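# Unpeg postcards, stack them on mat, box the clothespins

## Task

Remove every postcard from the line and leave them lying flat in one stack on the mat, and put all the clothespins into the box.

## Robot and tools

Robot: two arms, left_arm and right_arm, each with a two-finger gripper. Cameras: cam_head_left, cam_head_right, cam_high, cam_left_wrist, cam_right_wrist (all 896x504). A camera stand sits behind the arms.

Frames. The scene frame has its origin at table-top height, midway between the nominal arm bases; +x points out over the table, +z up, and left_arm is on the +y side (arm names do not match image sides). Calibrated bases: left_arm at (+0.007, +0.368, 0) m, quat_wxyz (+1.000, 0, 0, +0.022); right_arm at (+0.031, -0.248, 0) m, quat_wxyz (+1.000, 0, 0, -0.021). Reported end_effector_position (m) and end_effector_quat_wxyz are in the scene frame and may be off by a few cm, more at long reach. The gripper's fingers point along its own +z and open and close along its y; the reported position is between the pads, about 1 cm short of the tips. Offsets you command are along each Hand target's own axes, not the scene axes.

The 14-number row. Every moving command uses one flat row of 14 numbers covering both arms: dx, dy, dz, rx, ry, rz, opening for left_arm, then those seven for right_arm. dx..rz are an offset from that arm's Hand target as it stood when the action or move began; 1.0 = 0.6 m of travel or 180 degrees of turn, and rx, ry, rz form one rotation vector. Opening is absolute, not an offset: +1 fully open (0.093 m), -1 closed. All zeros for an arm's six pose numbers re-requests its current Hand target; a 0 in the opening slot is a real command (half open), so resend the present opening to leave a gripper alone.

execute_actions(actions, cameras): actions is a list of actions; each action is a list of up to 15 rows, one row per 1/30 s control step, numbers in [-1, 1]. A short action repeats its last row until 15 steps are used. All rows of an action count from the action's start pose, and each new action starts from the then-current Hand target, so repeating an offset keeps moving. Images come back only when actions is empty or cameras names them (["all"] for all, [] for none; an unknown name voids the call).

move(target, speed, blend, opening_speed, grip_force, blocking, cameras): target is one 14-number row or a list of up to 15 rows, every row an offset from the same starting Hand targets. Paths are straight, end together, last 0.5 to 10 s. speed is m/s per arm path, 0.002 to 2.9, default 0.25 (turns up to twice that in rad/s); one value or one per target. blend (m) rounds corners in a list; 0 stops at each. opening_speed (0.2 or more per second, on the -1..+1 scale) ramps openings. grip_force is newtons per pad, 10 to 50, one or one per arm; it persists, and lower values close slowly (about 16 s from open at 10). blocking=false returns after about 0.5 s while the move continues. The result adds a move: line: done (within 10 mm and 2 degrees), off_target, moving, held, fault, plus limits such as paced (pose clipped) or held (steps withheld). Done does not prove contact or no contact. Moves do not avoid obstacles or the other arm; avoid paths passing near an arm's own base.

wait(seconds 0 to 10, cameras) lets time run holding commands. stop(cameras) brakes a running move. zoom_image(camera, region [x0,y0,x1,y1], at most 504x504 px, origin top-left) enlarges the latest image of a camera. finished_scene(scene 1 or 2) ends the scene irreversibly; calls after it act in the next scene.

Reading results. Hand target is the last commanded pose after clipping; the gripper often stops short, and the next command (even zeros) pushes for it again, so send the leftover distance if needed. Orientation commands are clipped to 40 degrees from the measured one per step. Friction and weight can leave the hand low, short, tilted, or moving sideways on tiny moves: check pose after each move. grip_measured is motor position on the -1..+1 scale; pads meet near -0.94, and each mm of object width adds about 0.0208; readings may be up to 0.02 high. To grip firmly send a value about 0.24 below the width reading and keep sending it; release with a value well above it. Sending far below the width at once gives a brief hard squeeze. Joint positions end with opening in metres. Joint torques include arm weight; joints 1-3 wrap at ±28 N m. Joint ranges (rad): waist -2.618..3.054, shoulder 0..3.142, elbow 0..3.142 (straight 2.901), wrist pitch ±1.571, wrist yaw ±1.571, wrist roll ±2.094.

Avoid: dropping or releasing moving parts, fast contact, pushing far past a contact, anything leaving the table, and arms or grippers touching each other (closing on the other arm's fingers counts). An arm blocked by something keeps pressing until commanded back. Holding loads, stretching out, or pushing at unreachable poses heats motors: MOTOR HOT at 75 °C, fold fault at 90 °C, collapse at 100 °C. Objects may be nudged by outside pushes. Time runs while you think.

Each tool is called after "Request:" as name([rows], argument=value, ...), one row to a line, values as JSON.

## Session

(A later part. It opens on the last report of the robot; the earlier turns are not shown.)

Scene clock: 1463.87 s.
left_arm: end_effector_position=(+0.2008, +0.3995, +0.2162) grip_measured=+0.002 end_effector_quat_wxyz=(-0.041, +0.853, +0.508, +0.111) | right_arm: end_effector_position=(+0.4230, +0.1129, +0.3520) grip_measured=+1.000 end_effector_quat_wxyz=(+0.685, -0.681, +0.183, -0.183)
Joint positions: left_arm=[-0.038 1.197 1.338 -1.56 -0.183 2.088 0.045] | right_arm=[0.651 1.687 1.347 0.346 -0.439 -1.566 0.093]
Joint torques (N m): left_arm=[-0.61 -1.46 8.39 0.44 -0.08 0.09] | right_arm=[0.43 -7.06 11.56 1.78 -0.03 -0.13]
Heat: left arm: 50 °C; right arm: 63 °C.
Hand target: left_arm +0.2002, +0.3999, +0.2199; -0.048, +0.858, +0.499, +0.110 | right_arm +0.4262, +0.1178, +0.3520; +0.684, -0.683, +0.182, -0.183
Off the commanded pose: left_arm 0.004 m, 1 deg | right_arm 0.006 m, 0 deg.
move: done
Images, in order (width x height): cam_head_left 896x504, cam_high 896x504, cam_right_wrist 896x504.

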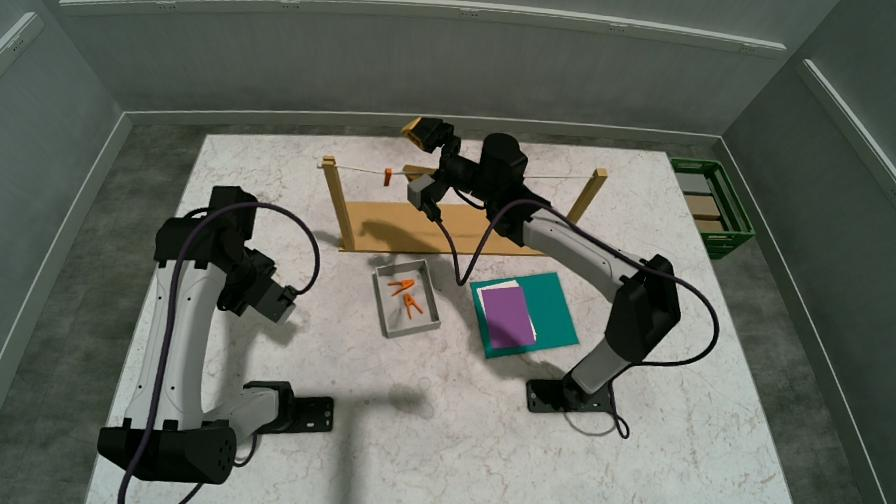

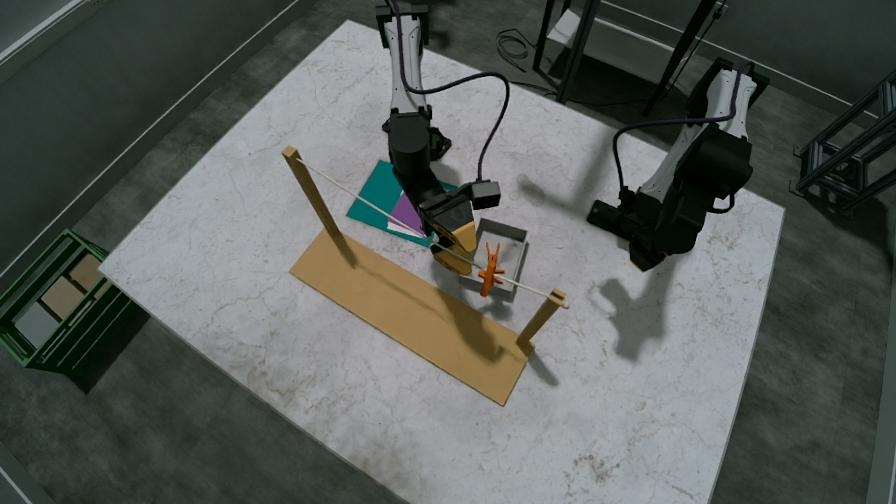

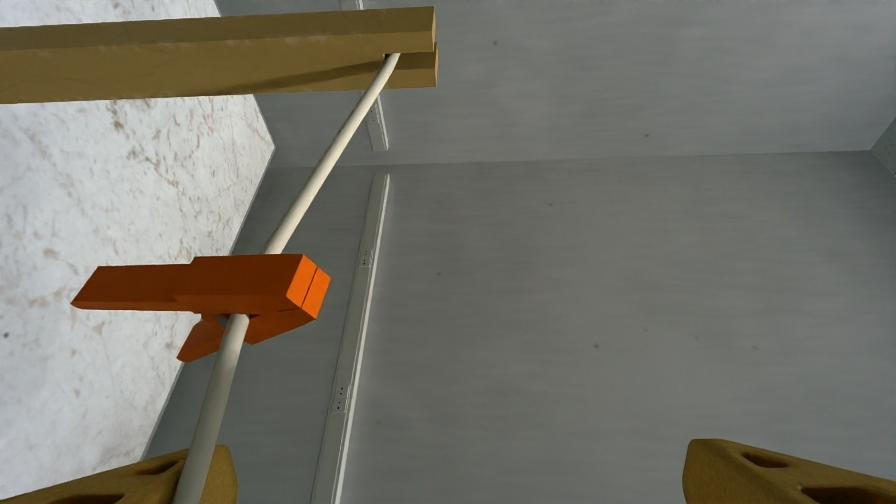

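Request:
move(target=[0,0,0,0,0,0,0,-0.11,0,0.012,0,0,0,1], speed=0.06, cameras=["cam_high","cam_head_left","cam_right_wrist"])

Request:
zoom_image(camera="cam_high", region=[430, 200, 550, 320])

Request:
zoom_image(camera="cam_head_left", region=[350, 120, 460, 230])

Scene clock: 1470.50 s.
left_arm: end_effector_position=(+0.2008, +0.3995, +0.2162) grip_measured=+0.002 end_effector_quat_wxyz=(-0.041, +0.853, +0.508, +0.111) | right_arm: end_effector_position=(+0.3791, +0.1617, +0.3424) grip_measured=+1.000 end_effector_quat_wxyz=(+0.679, -0.687, +0.186, -0.178)
Joint positions: left_arm=[-0.038 1.197 1.338 -1.56 -0.183 2.088 0.045] | right_arm=[0.825 1.681 1.321 0.346 -0.266 -1.566 0.093]
Joint torques (N m): left_arm=[-0.61 -1.46 8.34 0.44 -0.08 0.09] | right_arm=[0.28 -11.59 8.13 1.9 -0.01 -0.13]
Heat: left arm: 50 °C; right arm: 62 °C.
Hand target: left_arm +0.2002, +0.3999, +0.2199; -0.048, +0.858, +0.499, +0.110 | right_arm +0.3726, +0.1569, +0.3520; +0.684, -0.683, +0.183, -0.183
Off the commanded pose: left_arm 0.004 m, 1 deg | right_arm 0.012 m, 1 deg.
move: off_target (right_arm)
Images, in order (width x height): cam_head_left 896x504, cam_high 896x504, cam_right_wrist 896x504.

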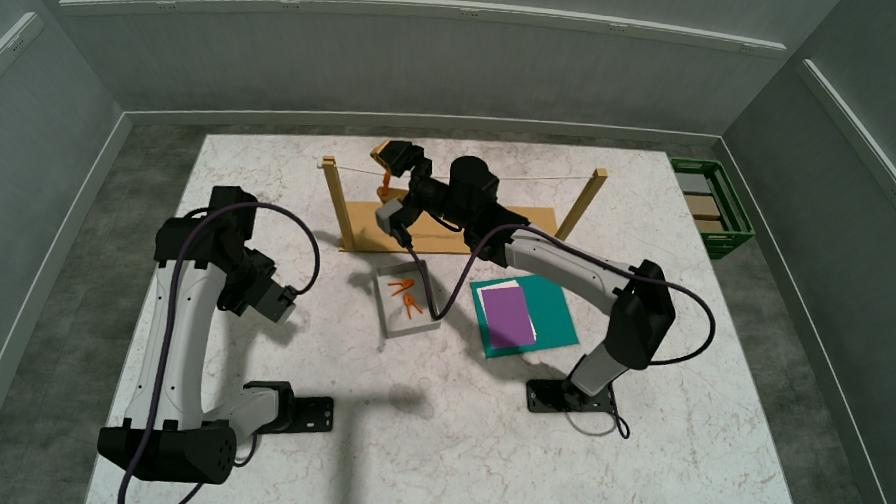

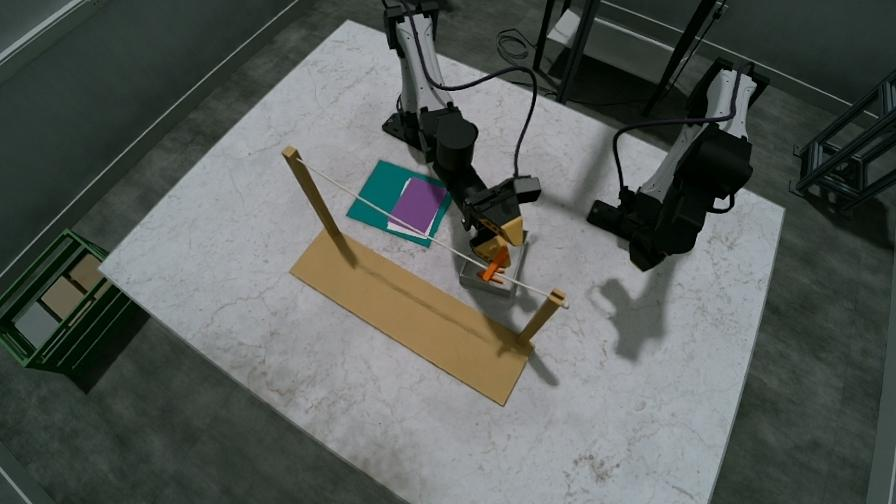

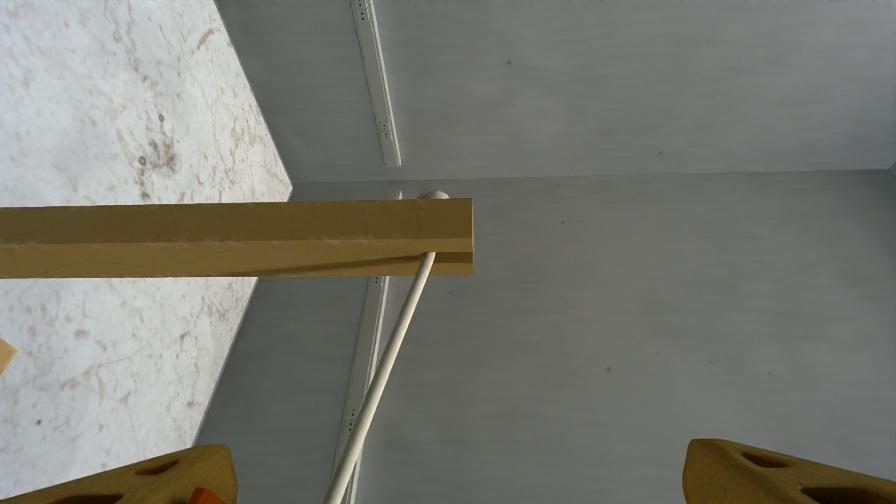

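Scaled by 4.200 from the camera's 896x504 image, which has a finer 1280x720 frame.

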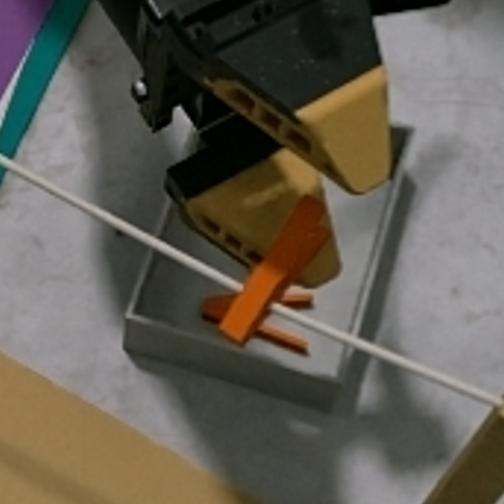

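Scaled by 4.582 from the camera's 896x504 image, which has a finer 1280x720 frame.

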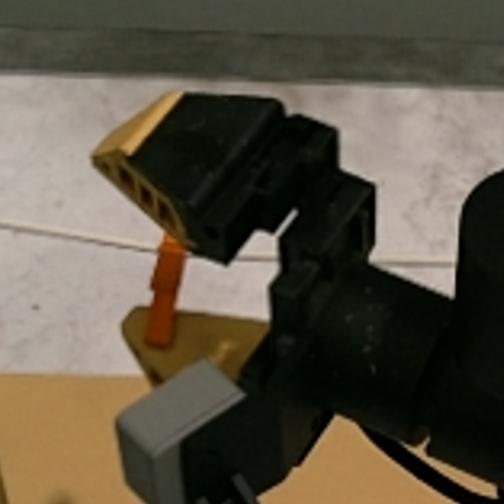

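Request:
move(target=[0,0,0,0,0,0,0,0,0.05,0,0,0,0,0.2], speed=0.02, opening_speed=0.5, cameras=["cam_high","cam_head_left"])

Request:
zoom_image(camera="cam_high", region=[430, 200, 550, 320])

Request:
zoom_image(camera="cam_head_left", region=[350, 120, 460, 230])

Scene clock: 1479.53 s.
left_arm: end_effector_position=(+0.2008, +0.3995, +0.2162) grip_measured=+0.002 end_effector_quat_wxyz=(-0.041, +0.853, +0.508, +0.111) | right_arm: end_effector_position=(+0.3762, +0.1586, +0.3182) grip_measured=+0.202 end_effector_quat_wxyz=(+0.681, -0.686, +0.186, -0.179)
Joint positions: left_arm=[-0.038 1.197 1.338 -1.56 -0.183 2.088 0.045] | right_arm=[0.825 1.681 1.219 0.452 -0.265 -1.566 0.055]
Joint torques (N m): left_arm=[-0.61 -1.4 8.36 0.43 -0.08 0.08] | right_arm=[0.28 -9.99 8.06 1.99 0 -0.12]
Heat: left arm: 50 °C; right arm: 62 °C.
Hand target: left_arm +0.2002, +0.3999, +0.2199; -0.048, +0.858, +0.499, +0.110 | right_arm +0.3727, +0.1569, +0.3220; +0.683, -0.683, +0.183, -0.183
Off the commanded pose: left_arm 0.004 m, 1 deg | right_arm 0.005 m, 1 deg.
move: done
Images, in order (width x height): cam_head_left 896x504, cam_high 896x504.

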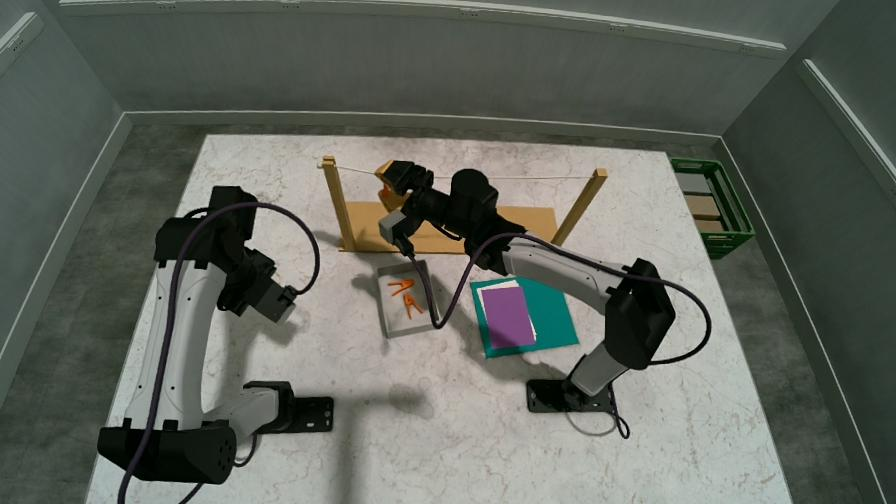

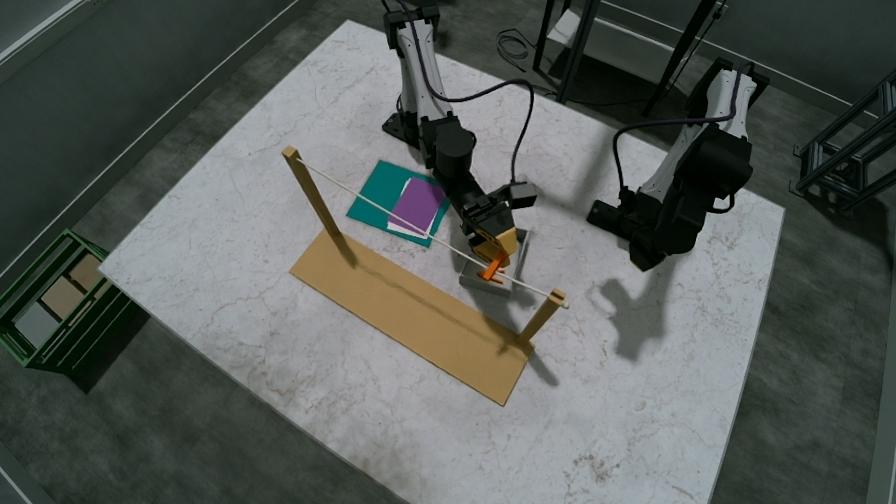

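Scaled by 4.200 from the camera's 896x504 image, which has a finer 1280x720 frame.

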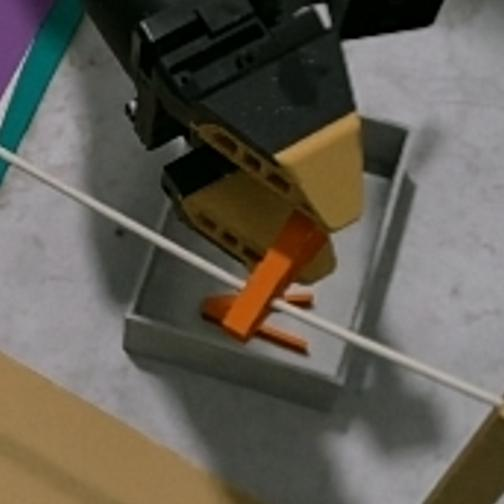

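Scaled by 4.582 from the camera's 896x504 image, which has a finer 1280x720 frame.

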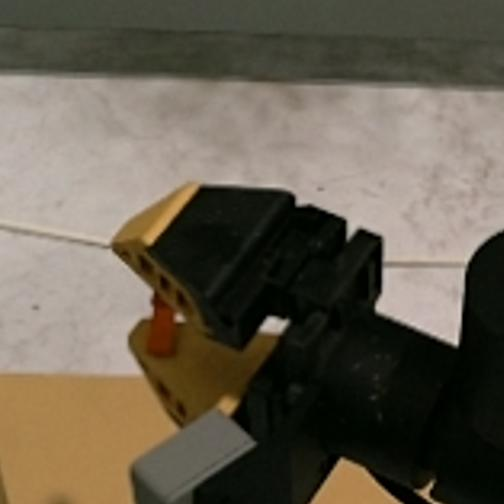

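Request:
move(target=[0,0,0,0,0,0,0,0.022,0,-0.01,0,0,0,0.2], speed=0.03, cameras=["cam_high","cam_head_left"])

Request:
zoom_image(camera="cam_high", region=[430, 200, 550, 320])

Request:
zoom_image(camera="cam_head_left", region=[350, 120, 460, 230])

Scene clock: 1483.00 s.
left_arm: end_effector_position=(+0.2008, +0.3995, +0.2162) grip_measured=+0.002 end_effector_quat_wxyz=(-0.041, +0.853, +0.508, +0.111) | right_arm: end_effector_position=(+0.3848, +0.1496, +0.3148) grip_measured=+0.202 end_effector_quat_wxyz=(+0.678, -0.687, +0.190, -0.181)
Joint positions: left_arm=[-0.038 1.197 1.338 -1.56 -0.183 2.088 0.045] | right_arm=[0.796 1.681 1.211 0.453 -0.286 -1.566 0.055]
Joint torques (N m): left_arm=[-0.57 -1.43 8.38 0.44 -0.09 0.09] | right_arm=[-0.39 -10.62 8.03 2 -0.17 -0.13]
Heat: left arm: 50 °C; right arm: 62 °C.
Hand target: left_arm +0.2002, +0.3999, +0.2199; -0.048, +0.858, +0.499, +0.110 | right_arm +0.3810, +0.1452, +0.3220; +0.684, -0.683, +0.183, -0.183
Off the commanded pose: left_arm 0.004 m, 1 deg | right_arm 0.009 m, 1 deg.
move: done
Images, in order (width x height): cam_head_left 896x504, cam_high 896x504.

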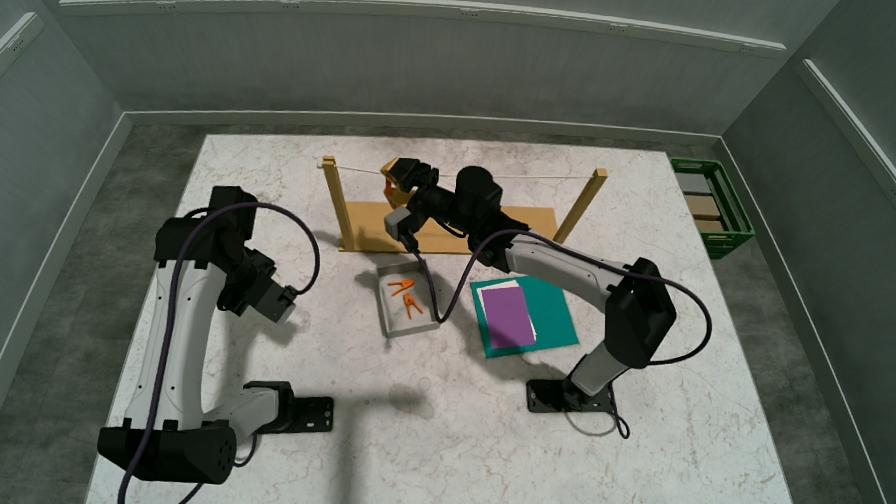

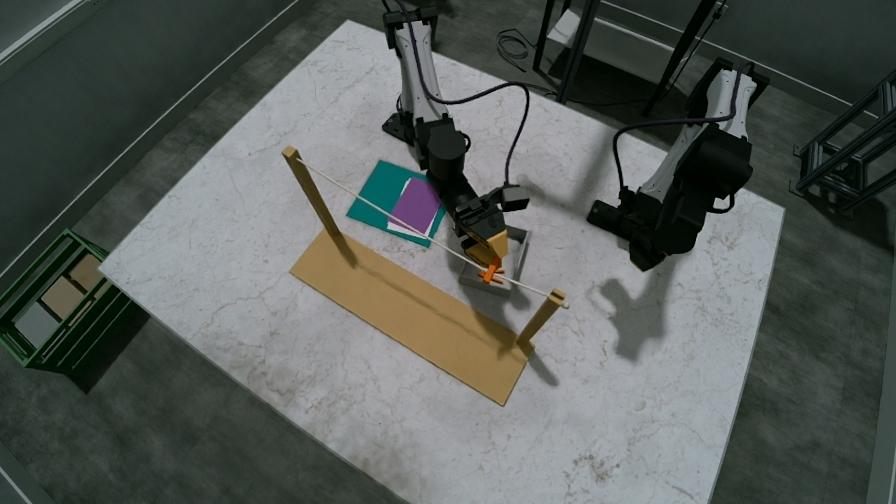

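Scaled by 4.200 from the camera's 896x504 image, which has a finer 1280x720 frame.

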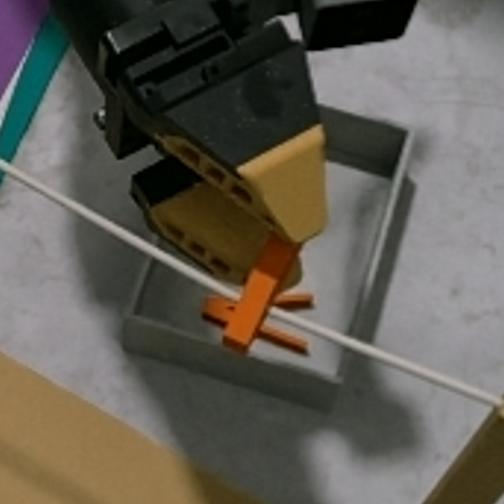

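Scaled by 4.582 from the camera's 896x504 image, which has a finer 1280x720 frame.

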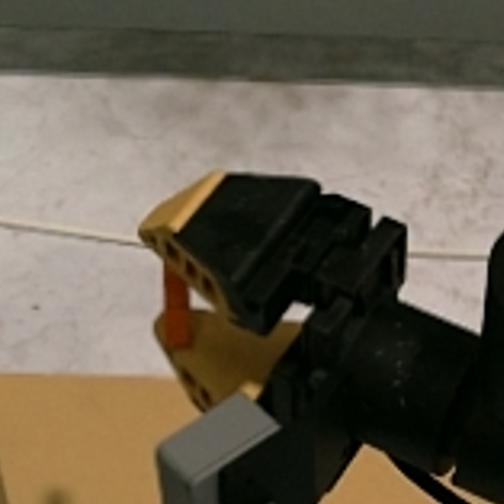

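Request:
move(target=[0,0,0,0,0,0,0,0,0,0,0,0,0,-1], opening_speed=0.45, cameras=["cam_high","cam_head_left"])

Request:
zoom_image(camera="cam_high", region=[430, 200, 550, 320])

Request:
zoom_image(camera="cam_head_left", region=[350, 120, 460, 230])

Scene clock: 1488.63 s.
left_arm: end_effector_position=(+0.2008, +0.3995, +0.2162) grip_measured=+0.002 end_effector_quat_wxyz=(-0.041, +0.853, +0.508, +0.111) | right_arm: end_effector_position=(+0.3845, +0.1497, +0.3149) grip_measured=-0.758 end_effector_quat_wxyz=(+0.678, -0.687, +0.190, -0.181)
Joint positions: left_arm=[-0.038 1.197 1.338 -1.56 -0.183 2.088 0.045] | right_arm=[0.796 1.681 1.211 0.454 -0.288 -1.566 0.009]
Joint torques (N m): left_arm=[-0.61 -1.43 8.35 0.42 -0.07 0.08] | right_arm=[-0.42 -10.59 7.99 1.99 -0.16 -0.13]
Heat: left arm: 50 °C; right arm: 62 °C.
Hand target: left_arm +0.2002, +0.3999, +0.2199; -0.048, +0.858, +0.499, +0.110 | right_arm +0.3810, +0.1452, +0.3220; +0.684, -0.683, +0.182, -0.183
Off the commanded pose: left_arm 0.004 m, 1 deg | right_arm 0.009 m, 1 deg.
move: done
Images, in order (width x height): cam_head_left 896x504, cam_high 896x504.

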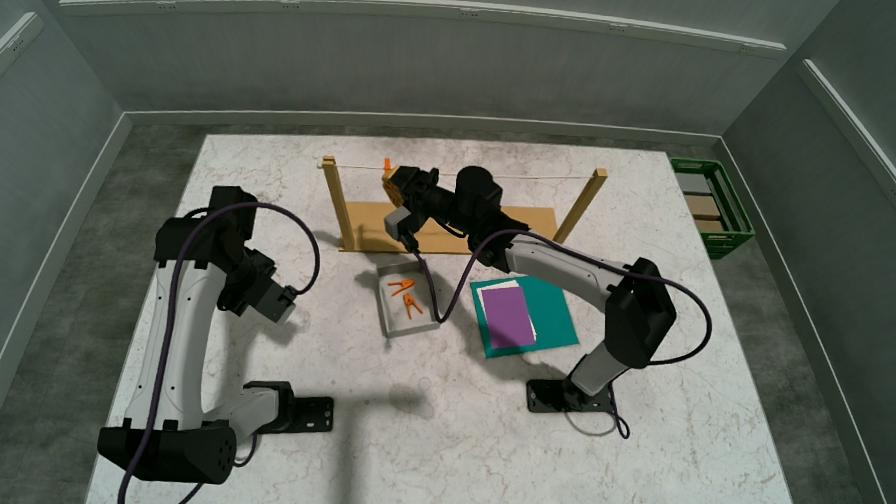

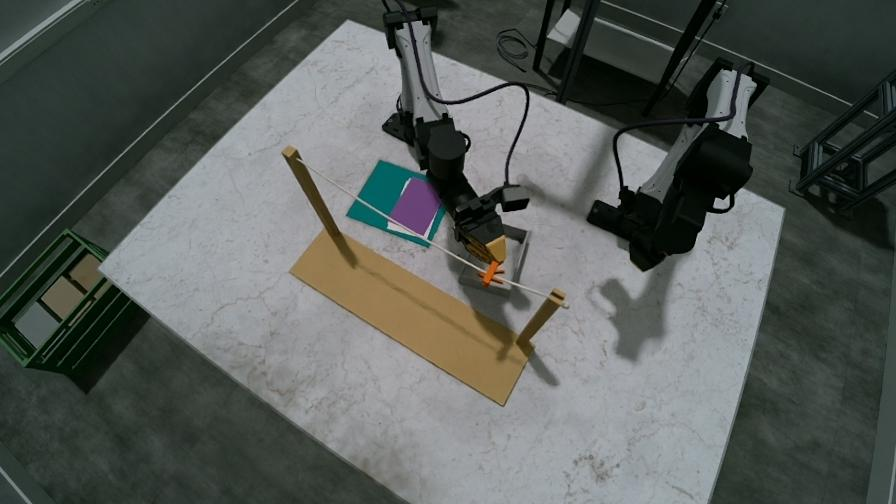

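Scaled by 4.200 from the camera's 896x504 image, which has a finer 1280x720 frame.

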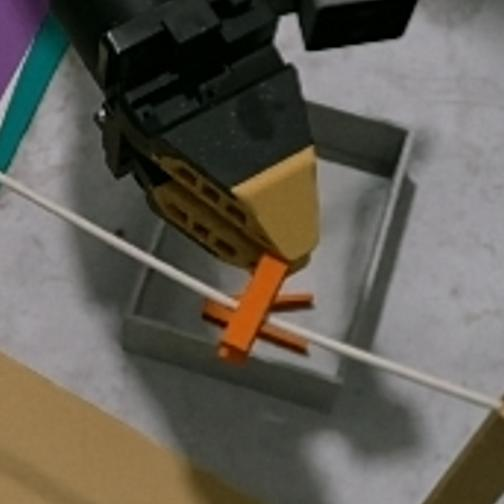

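Scaled by 4.582 from the camera's 896x504 image, which has a finer 1280x720 frame.

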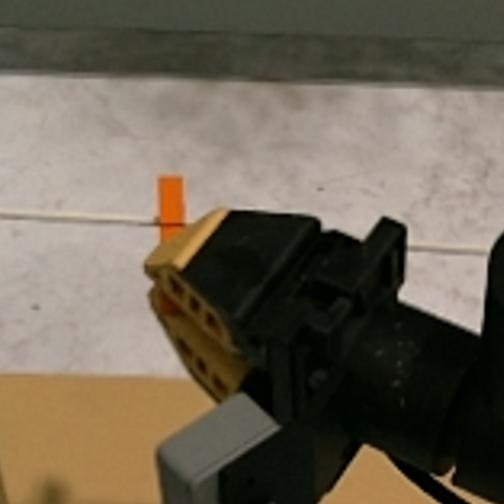

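Request:
move(target=[0,0,0,0,0,0,0,-0.078,0.005,-0.03,0,0,0,-1], speed=0.05, cameras=["cam_high","cam_head_left"])

Request:
zoom_image(camera="cam_high", region=[430, 180, 550, 300])

Scene clock: 1495.10 s.
left_arm: end_effector_position=(+0.2008, +0.3995, +0.2162) grip_measured=+0.002 end_effector_quat_wxyz=(-0.041, +0.853, +0.508, +0.111) | right_arm: end_effector_position=(+0.3375, +0.1568, +0.3083) grip_measured=-0.770 end_effector_quat_wxyz=(+0.675, -0.691, +0.188, -0.177)
Joint positions: left_arm=[-0.038 1.197 1.338 -1.56 -0.183 2.088 0.045] | right_arm=[0.902 1.583 1.09 0.468 -0.188 -1.566 0.008]
Joint torques (N m): left_arm=[-0.64 -1.44 8.34 0.44 -0.08 0.08] | right_arm=[0.46 -10.29 7.99 2.04 0 -0.13]
Heat: left arm: 50 °C; right arm: 62 °C.
Hand target: left_arm +0.2002, +0.3999, +0.2199; -0.048, +0.858, +0.499, +0.110 | right_arm +0.3316, +0.1530, +0.3189; +0.684, -0.683, +0.183, -0.183
Off the commanded pose: left_arm 0.004 m, 1 deg | right_arm 0.013 m, 2 deg.
move: off_target (right_arm)
Images, in order (width x height): cam_head_left 896x504, cam_high 896x504.

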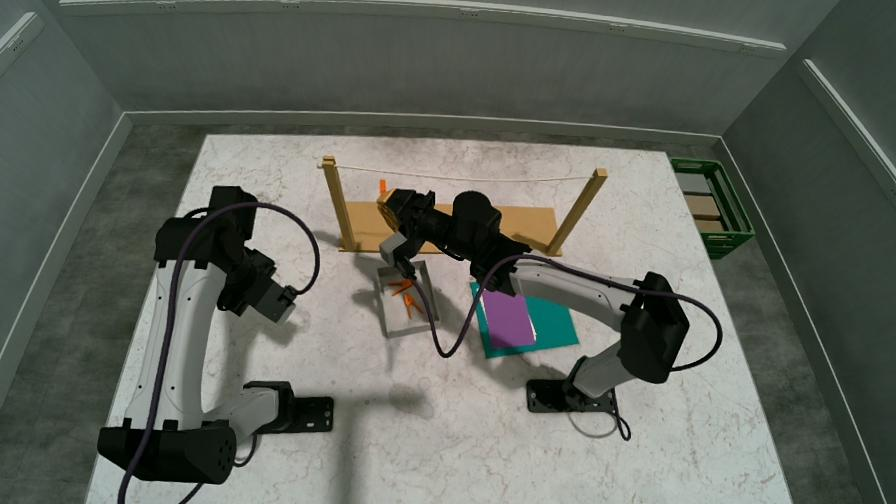

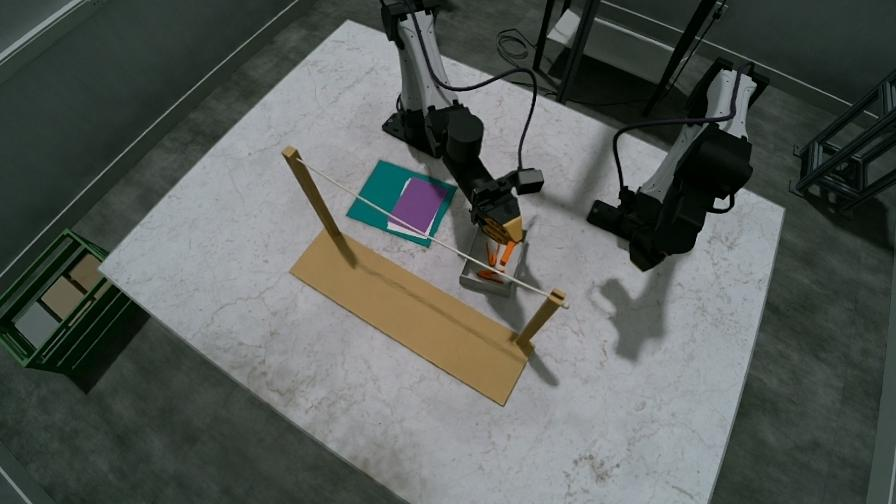

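Scaled by 4.200 from the camera's 896x504 image, which has a finer 1280x720 frame.

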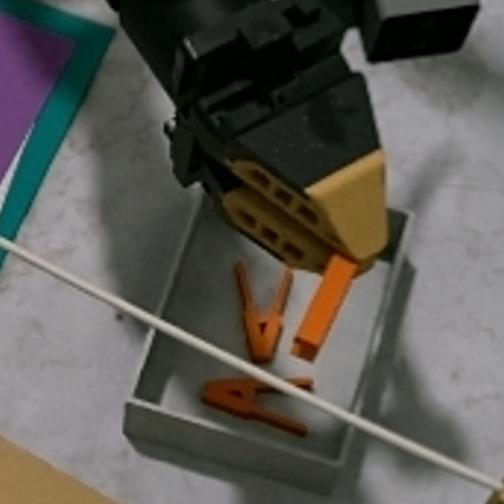

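Request:
move(target=[0,0,0,0,0,0,0,-0.028,0,-0.157,0,0,0.5,-1], speed=0.25, cameras=["cam_high"])

Request:
zoom_image(camera="cam_high", region=[400, 150, 540, 290])

Scene clock: 1519.63 s.
left_arm: end_effector_position=(+0.2008, +0.3995, +0.2162) grip_measured=+0.002 end_effector_quat_wxyz=(-0.041, +0.853, +0.508, +0.111) | right_arm: end_effector_position=(+0.2735, +0.0824, +0.3204) grip_measured=-0.770 end_effector_quat_wxyz=(+0.617, -0.356, +0.608, +0.351)
Joint positions: left_arm=[-0.038 1.197 1.338 -1.56 -0.183 2.088 0.045] | right_arm=[0.902 1.182 0.786 0.403 -0.188 -0.012 0.008]
Joint torques (N m): left_arm=[-0.58 -1.46 8.36 0.44 -0.08 0.07] | right_arm=[0.24 -5.65 8.13 1.84 -0.01 -0.03]
Heat: left arm: 50 °C; right arm: 60 °C.
Hand target: left_arm +0.2002, +0.3999, +0.2199; -0.048, +0.858, +0.499, +0.110 | right_arm +0.2700, +0.0797, +0.3187; +0.612, -0.354, +0.612, +0.354
Off the commanded pose: left_arm 0.004 m, 1 deg | right_arm 0.005 m, 1 deg.
move: done
Images, in order (width x height): cam_high 896x504.

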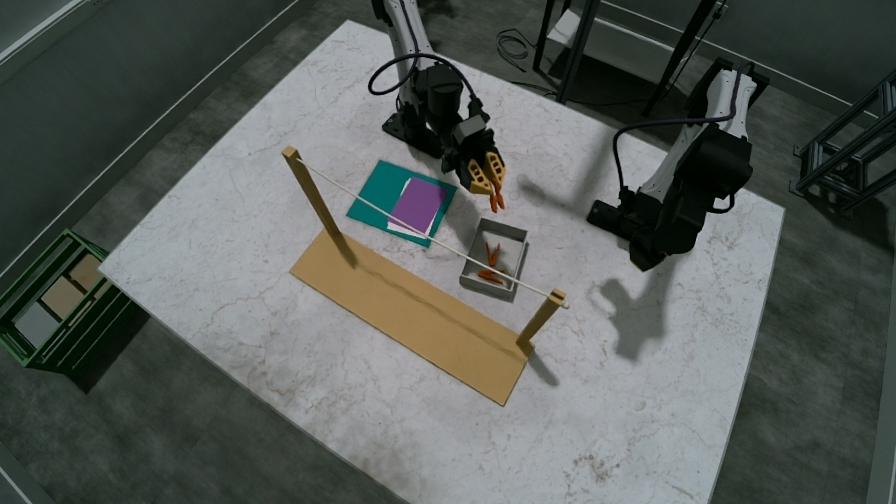

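Scaled by 3.600 from the camera's 896x504 image, which has a finer 1280x720 frame.

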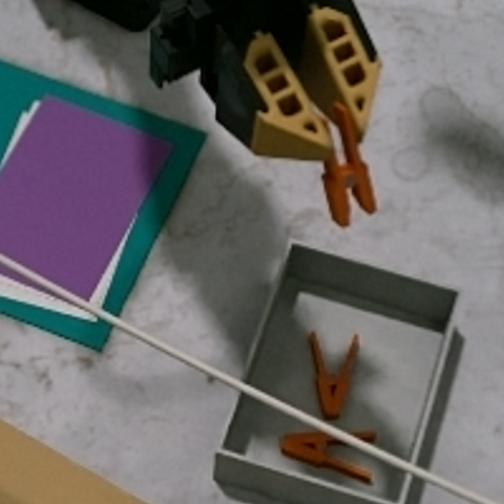

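Request:
move(target=[0,0,0,0,0,0,0,0,0,0,0,0,0.48,-1], speed=0.3)

Scene clock: 1525.97 s.
left_arm: end_effector_position=(+0.2008, +0.3995, +0.2162) grip_measured=+0.002 end_effector_quat_wxyz=(-0.041, +0.853, +0.508, +0.111) | right_arm: end_effector_position=(+0.2735, +0.0824, +0.3204) grip_measured=-0.770 end_effector_quat_wxyz=(+0.209, +0.157, +0.687, +0.678)
Joint positions: left_arm=[-0.038 1.197 1.338 -1.56 -0.183 2.088 0.045] | right_arm=[0.902 1.182 0.786 0.403 -0.188 1.498 0.008]
Joint torques (N m): left_arm=[-0.59 -1.43 8.36 0.43 -0.08 0.08] | right_arm=[0.27 -5.64 8.1 1.86 -0.01 -0.15]
Heat: left arm: 50 °C; right arm: 59 °C.
Hand target: left_arm +0.2002, +0.3999, +0.2199; -0.048, +0.858, +0.499, +0.110 | right_arm +0.2700, +0.0797, +0.3187; +0.204, +0.161, +0.688, +0.677
Off the commanded pose: left_arm 0.004 m, 1 deg | right_arm 0.005 m, 1 deg.
move: done

Request:
move(target=[0,0,0,0,0,0,0,0.0827,-0.2923,0.0943,0.401,0.154,-0.092,-1], speed=0.2, cameras=["cam_high","cam_head_left","cam_right_wrist"])

Request:
zoom_image(camera="cam_high", region=[430, 190, 550, 310])

Scene clock: 1537.57 s.
left_arm: end_effector_position=(+0.2008, +0.3995, +0.2162) grip_measured=+0.002 end_effector_quat_wxyz=(-0.041, +0.853, +0.508, +0.111) | right_arm: end_effector_position=(+0.2641, +0.1456, +0.1448) grip_measured=-0.770 end_effector_quat_wxyz=(-0.001, +0.007, +0.990, +0.140)
Joint positions: left_arm=[-0.038 1.197 1.338 -1.56 -0.183 2.088 0.045] | right_arm=[1.021 2.09 1.993 -1.239 -0.155 1.011 0.008]
Joint torques (N m): left_arm=[-0.61 -1.43 8.36 0.43 -0.07 0.08] | right_arm=[0.44 -9.14 9.92 0.55 0.04 -0.28]
Heat: left arm: 50 °C; right arm: 60 °C.
Hand target: left_arm +0.2002, +0.3999, +0.2199; -0.048, +0.858, +0.499, +0.110 | right_arm +0.2649, +0.1481, +0.1407; +0.001, +0.000, +0.991, +0.131
Off the commanded pose: left_arm 0.004 m, 1 deg | right_arm 0.005 m, 1 deg.
move: done
Images, in order (width x height): cam_head_left 896x504, cam_high 896x504, cam_right_wrist 896x504.

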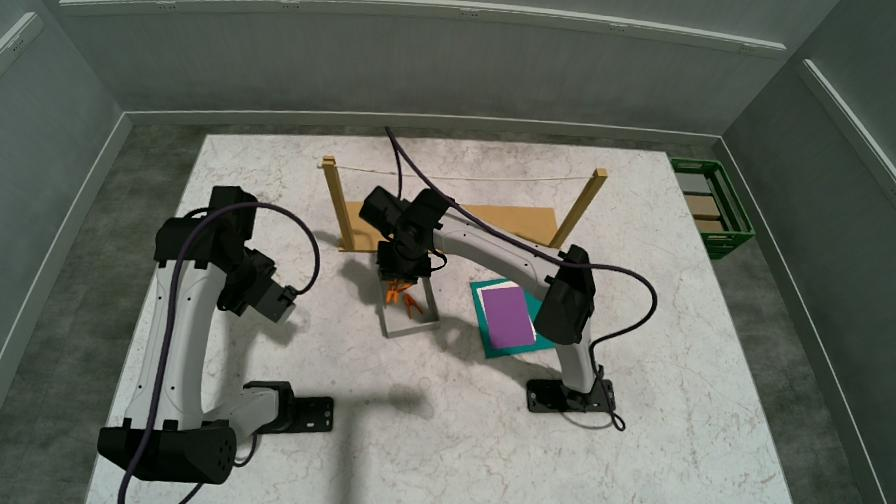

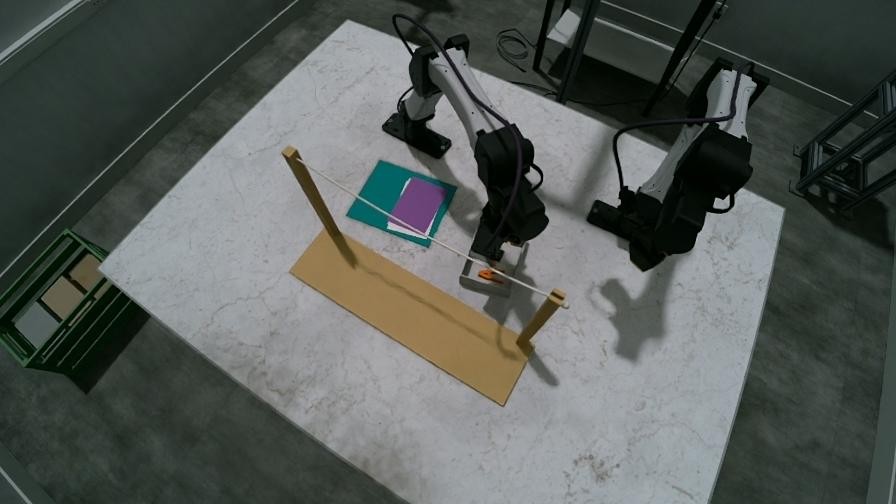

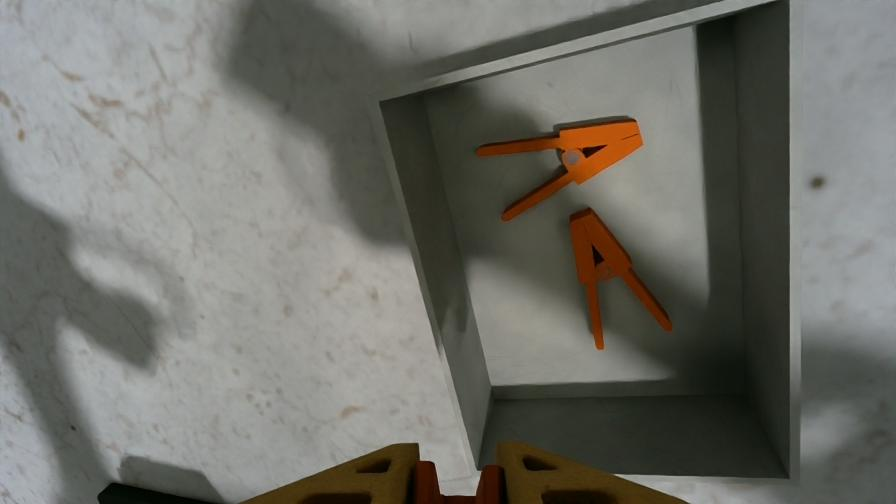

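Scaled by 4.200 from the camera's 896x504 image, which has a finer 1280x720 frame.

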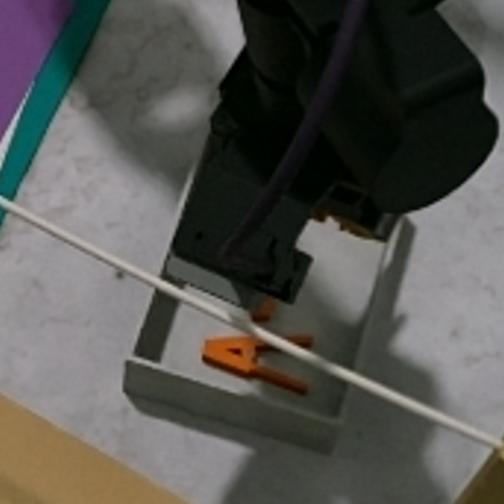

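Request:
move(target=[0,0,0,0,0,0,0,0.0233,-0.0324,0.1208,0,0,0,-1], speed=0.1, cameras=["cam_high","cam_head_left","cam_right_wrist"])

Request:
zoom_image(camera="cam_head_left", region=[360, 240, 460, 350])

Scene clock: 1548.10 s.
left_arm: end_effector_position=(+0.2008, +0.3995, +0.2162) grip_measured=+0.002 end_effector_quat_wxyz=(-0.041, +0.853, +0.508, +0.111) | right_arm: end_effector_position=(+0.2514, +0.1469, +0.0662) grip_measured=-0.770 end_effector_quat_wxyz=(-0.005, -0.003, +0.991, +0.130)
Joint positions: left_arm=[-0.038 1.197 1.338 -1.56 -0.183 2.088 0.045] | right_arm=[1.048 2.09 1.685 -0.949 -0.149 1.015 0.008]
Joint torques (N m): left_arm=[-0.61 -1.42 8.36 0.43 -0.09 0.07] | right_arm=[0.51 -11.55 6.93 0.81 0.04 -0.04]
Heat: left arm: 50 °C; right arm: 61 °C.
Hand target: left_arm +0.2002, +0.3999, +0.2199; -0.048, +0.858, +0.499, +0.110 | right_arm +0.2510, +0.1482, +0.0657; +0.001, +0.000, +0.991, +0.131
Off the commanded pose: left_arm 0.004 m, 1 deg | right_arm 0.001 m, 1 deg.
move: done
Images, in order (width x height): cam_head_left 896x504, cam_high 896x504, cam_right_wrist 896x504.

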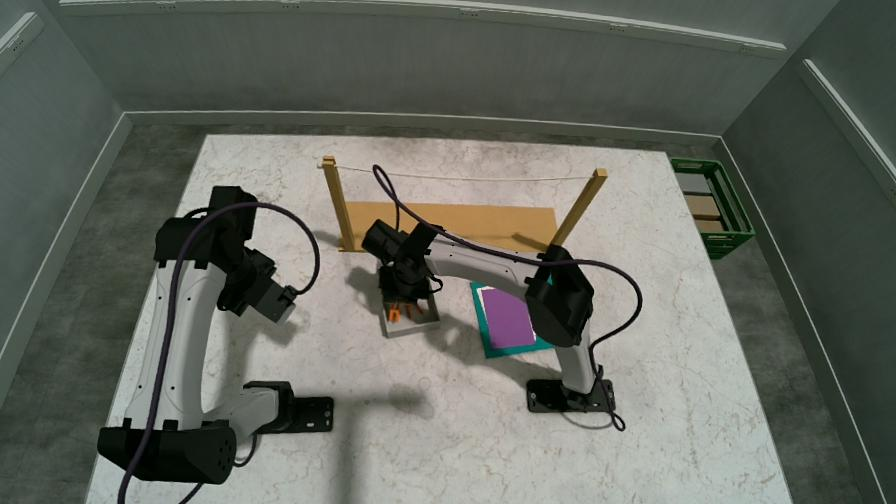

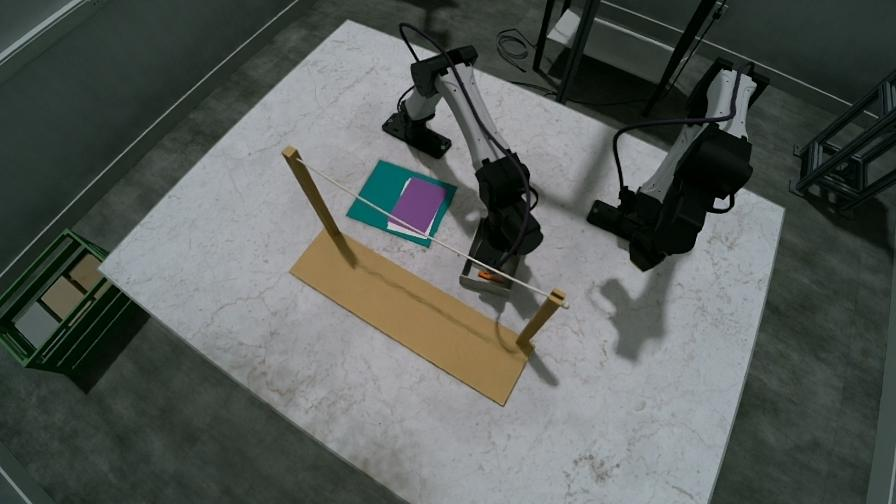

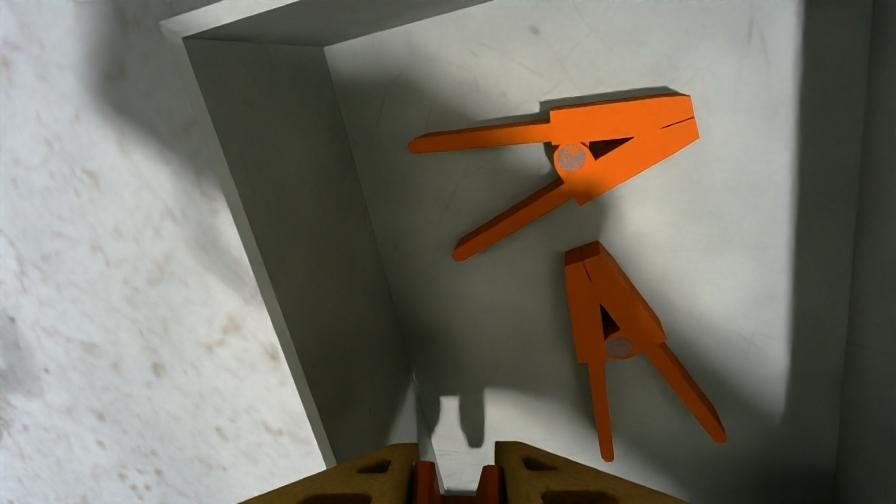

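Scaled by 4.582 from the camera's 896x504 image, which has a finer 1280x720 frame.

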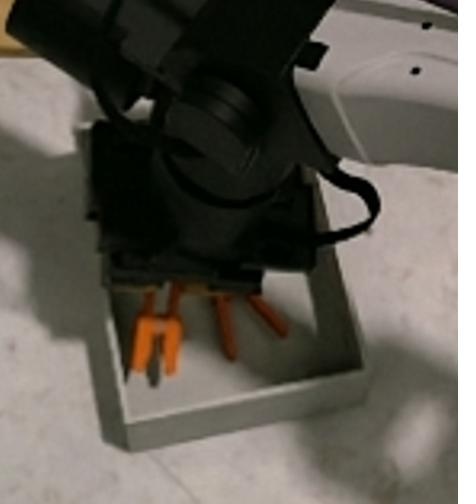

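Request:
move(target=[0,0,0,0,0,0,0,0,-0.028,0.0339,0,0,0,-1], speed=0.06, cameras=["cam_head_left","cam_right_wrist"])

Request:
zoom_image(camera="cam_head_left", region=[360, 240, 460, 350])

Scene clock: 1556.63 s.
left_arm: end_effector_position=(+0.2008, +0.3995, +0.2162) grip_measured=+0.002 end_effector_quat_wxyz=(-0.041, +0.853, +0.508, +0.111) | right_arm: end_effector_position=(+0.2462, +0.1390, +0.0397) grip_measured=-0.770 end_effector_quat_wxyz=(-0.012, -0.002, +0.992, +0.126)
Joint positions: left_arm=[-0.038 1.197 1.338 -1.56 -0.183 2.088 0.045] | right_arm=[1.046 2.089 1.577 -0.857 -0.156 1.015 0.008]
Joint torques (N m): left_arm=[-0.59 -1.47 8.34 0.43 -0.09 0.08] | right_arm=[-0.42 -12.55 5.68 0.86 0.07 -0.19]
Heat: left arm: 50 °C; right arm: 60 °C.
Hand target: left_arm +0.2002, +0.3999, +0.2199; -0.048, +0.858, +0.499, +0.110 | right_arm +0.2510, +0.1373, +0.0417; +0.001, +0.000, +0.991, +0.131
Off the commanded pose: left_arm 0.004 m, 1 deg | right_arm 0.006 m, 2 deg.
move: done
Images, in order (width x height): cam_head_left 896x504, cam_right_wrist 896x504.

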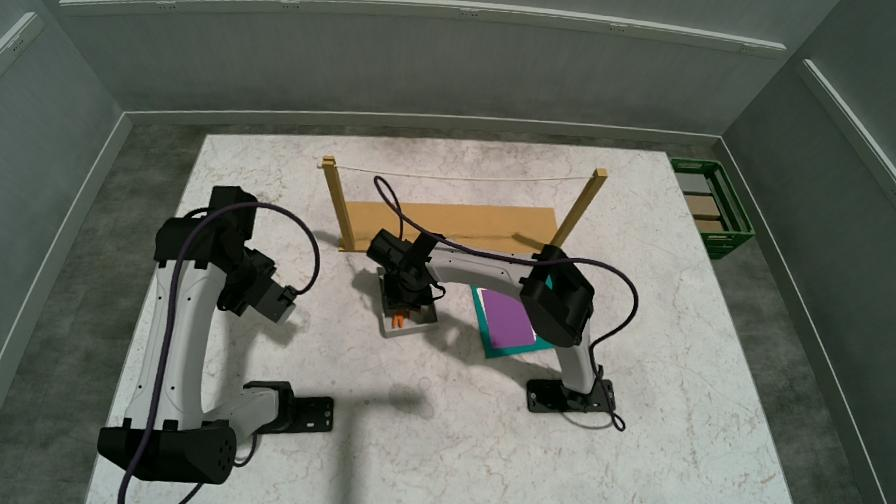

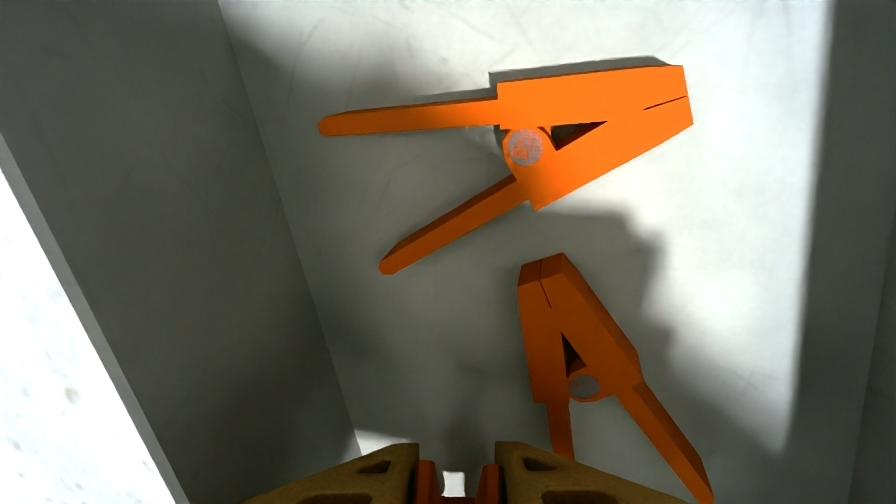

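Scaled by 4.582 from the camera's 896x504 image, which has a finer 1280x720 frame.

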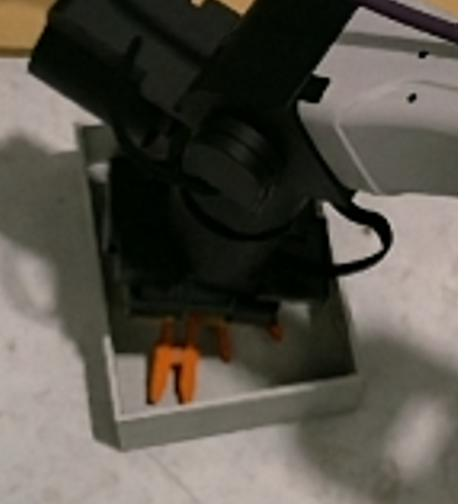

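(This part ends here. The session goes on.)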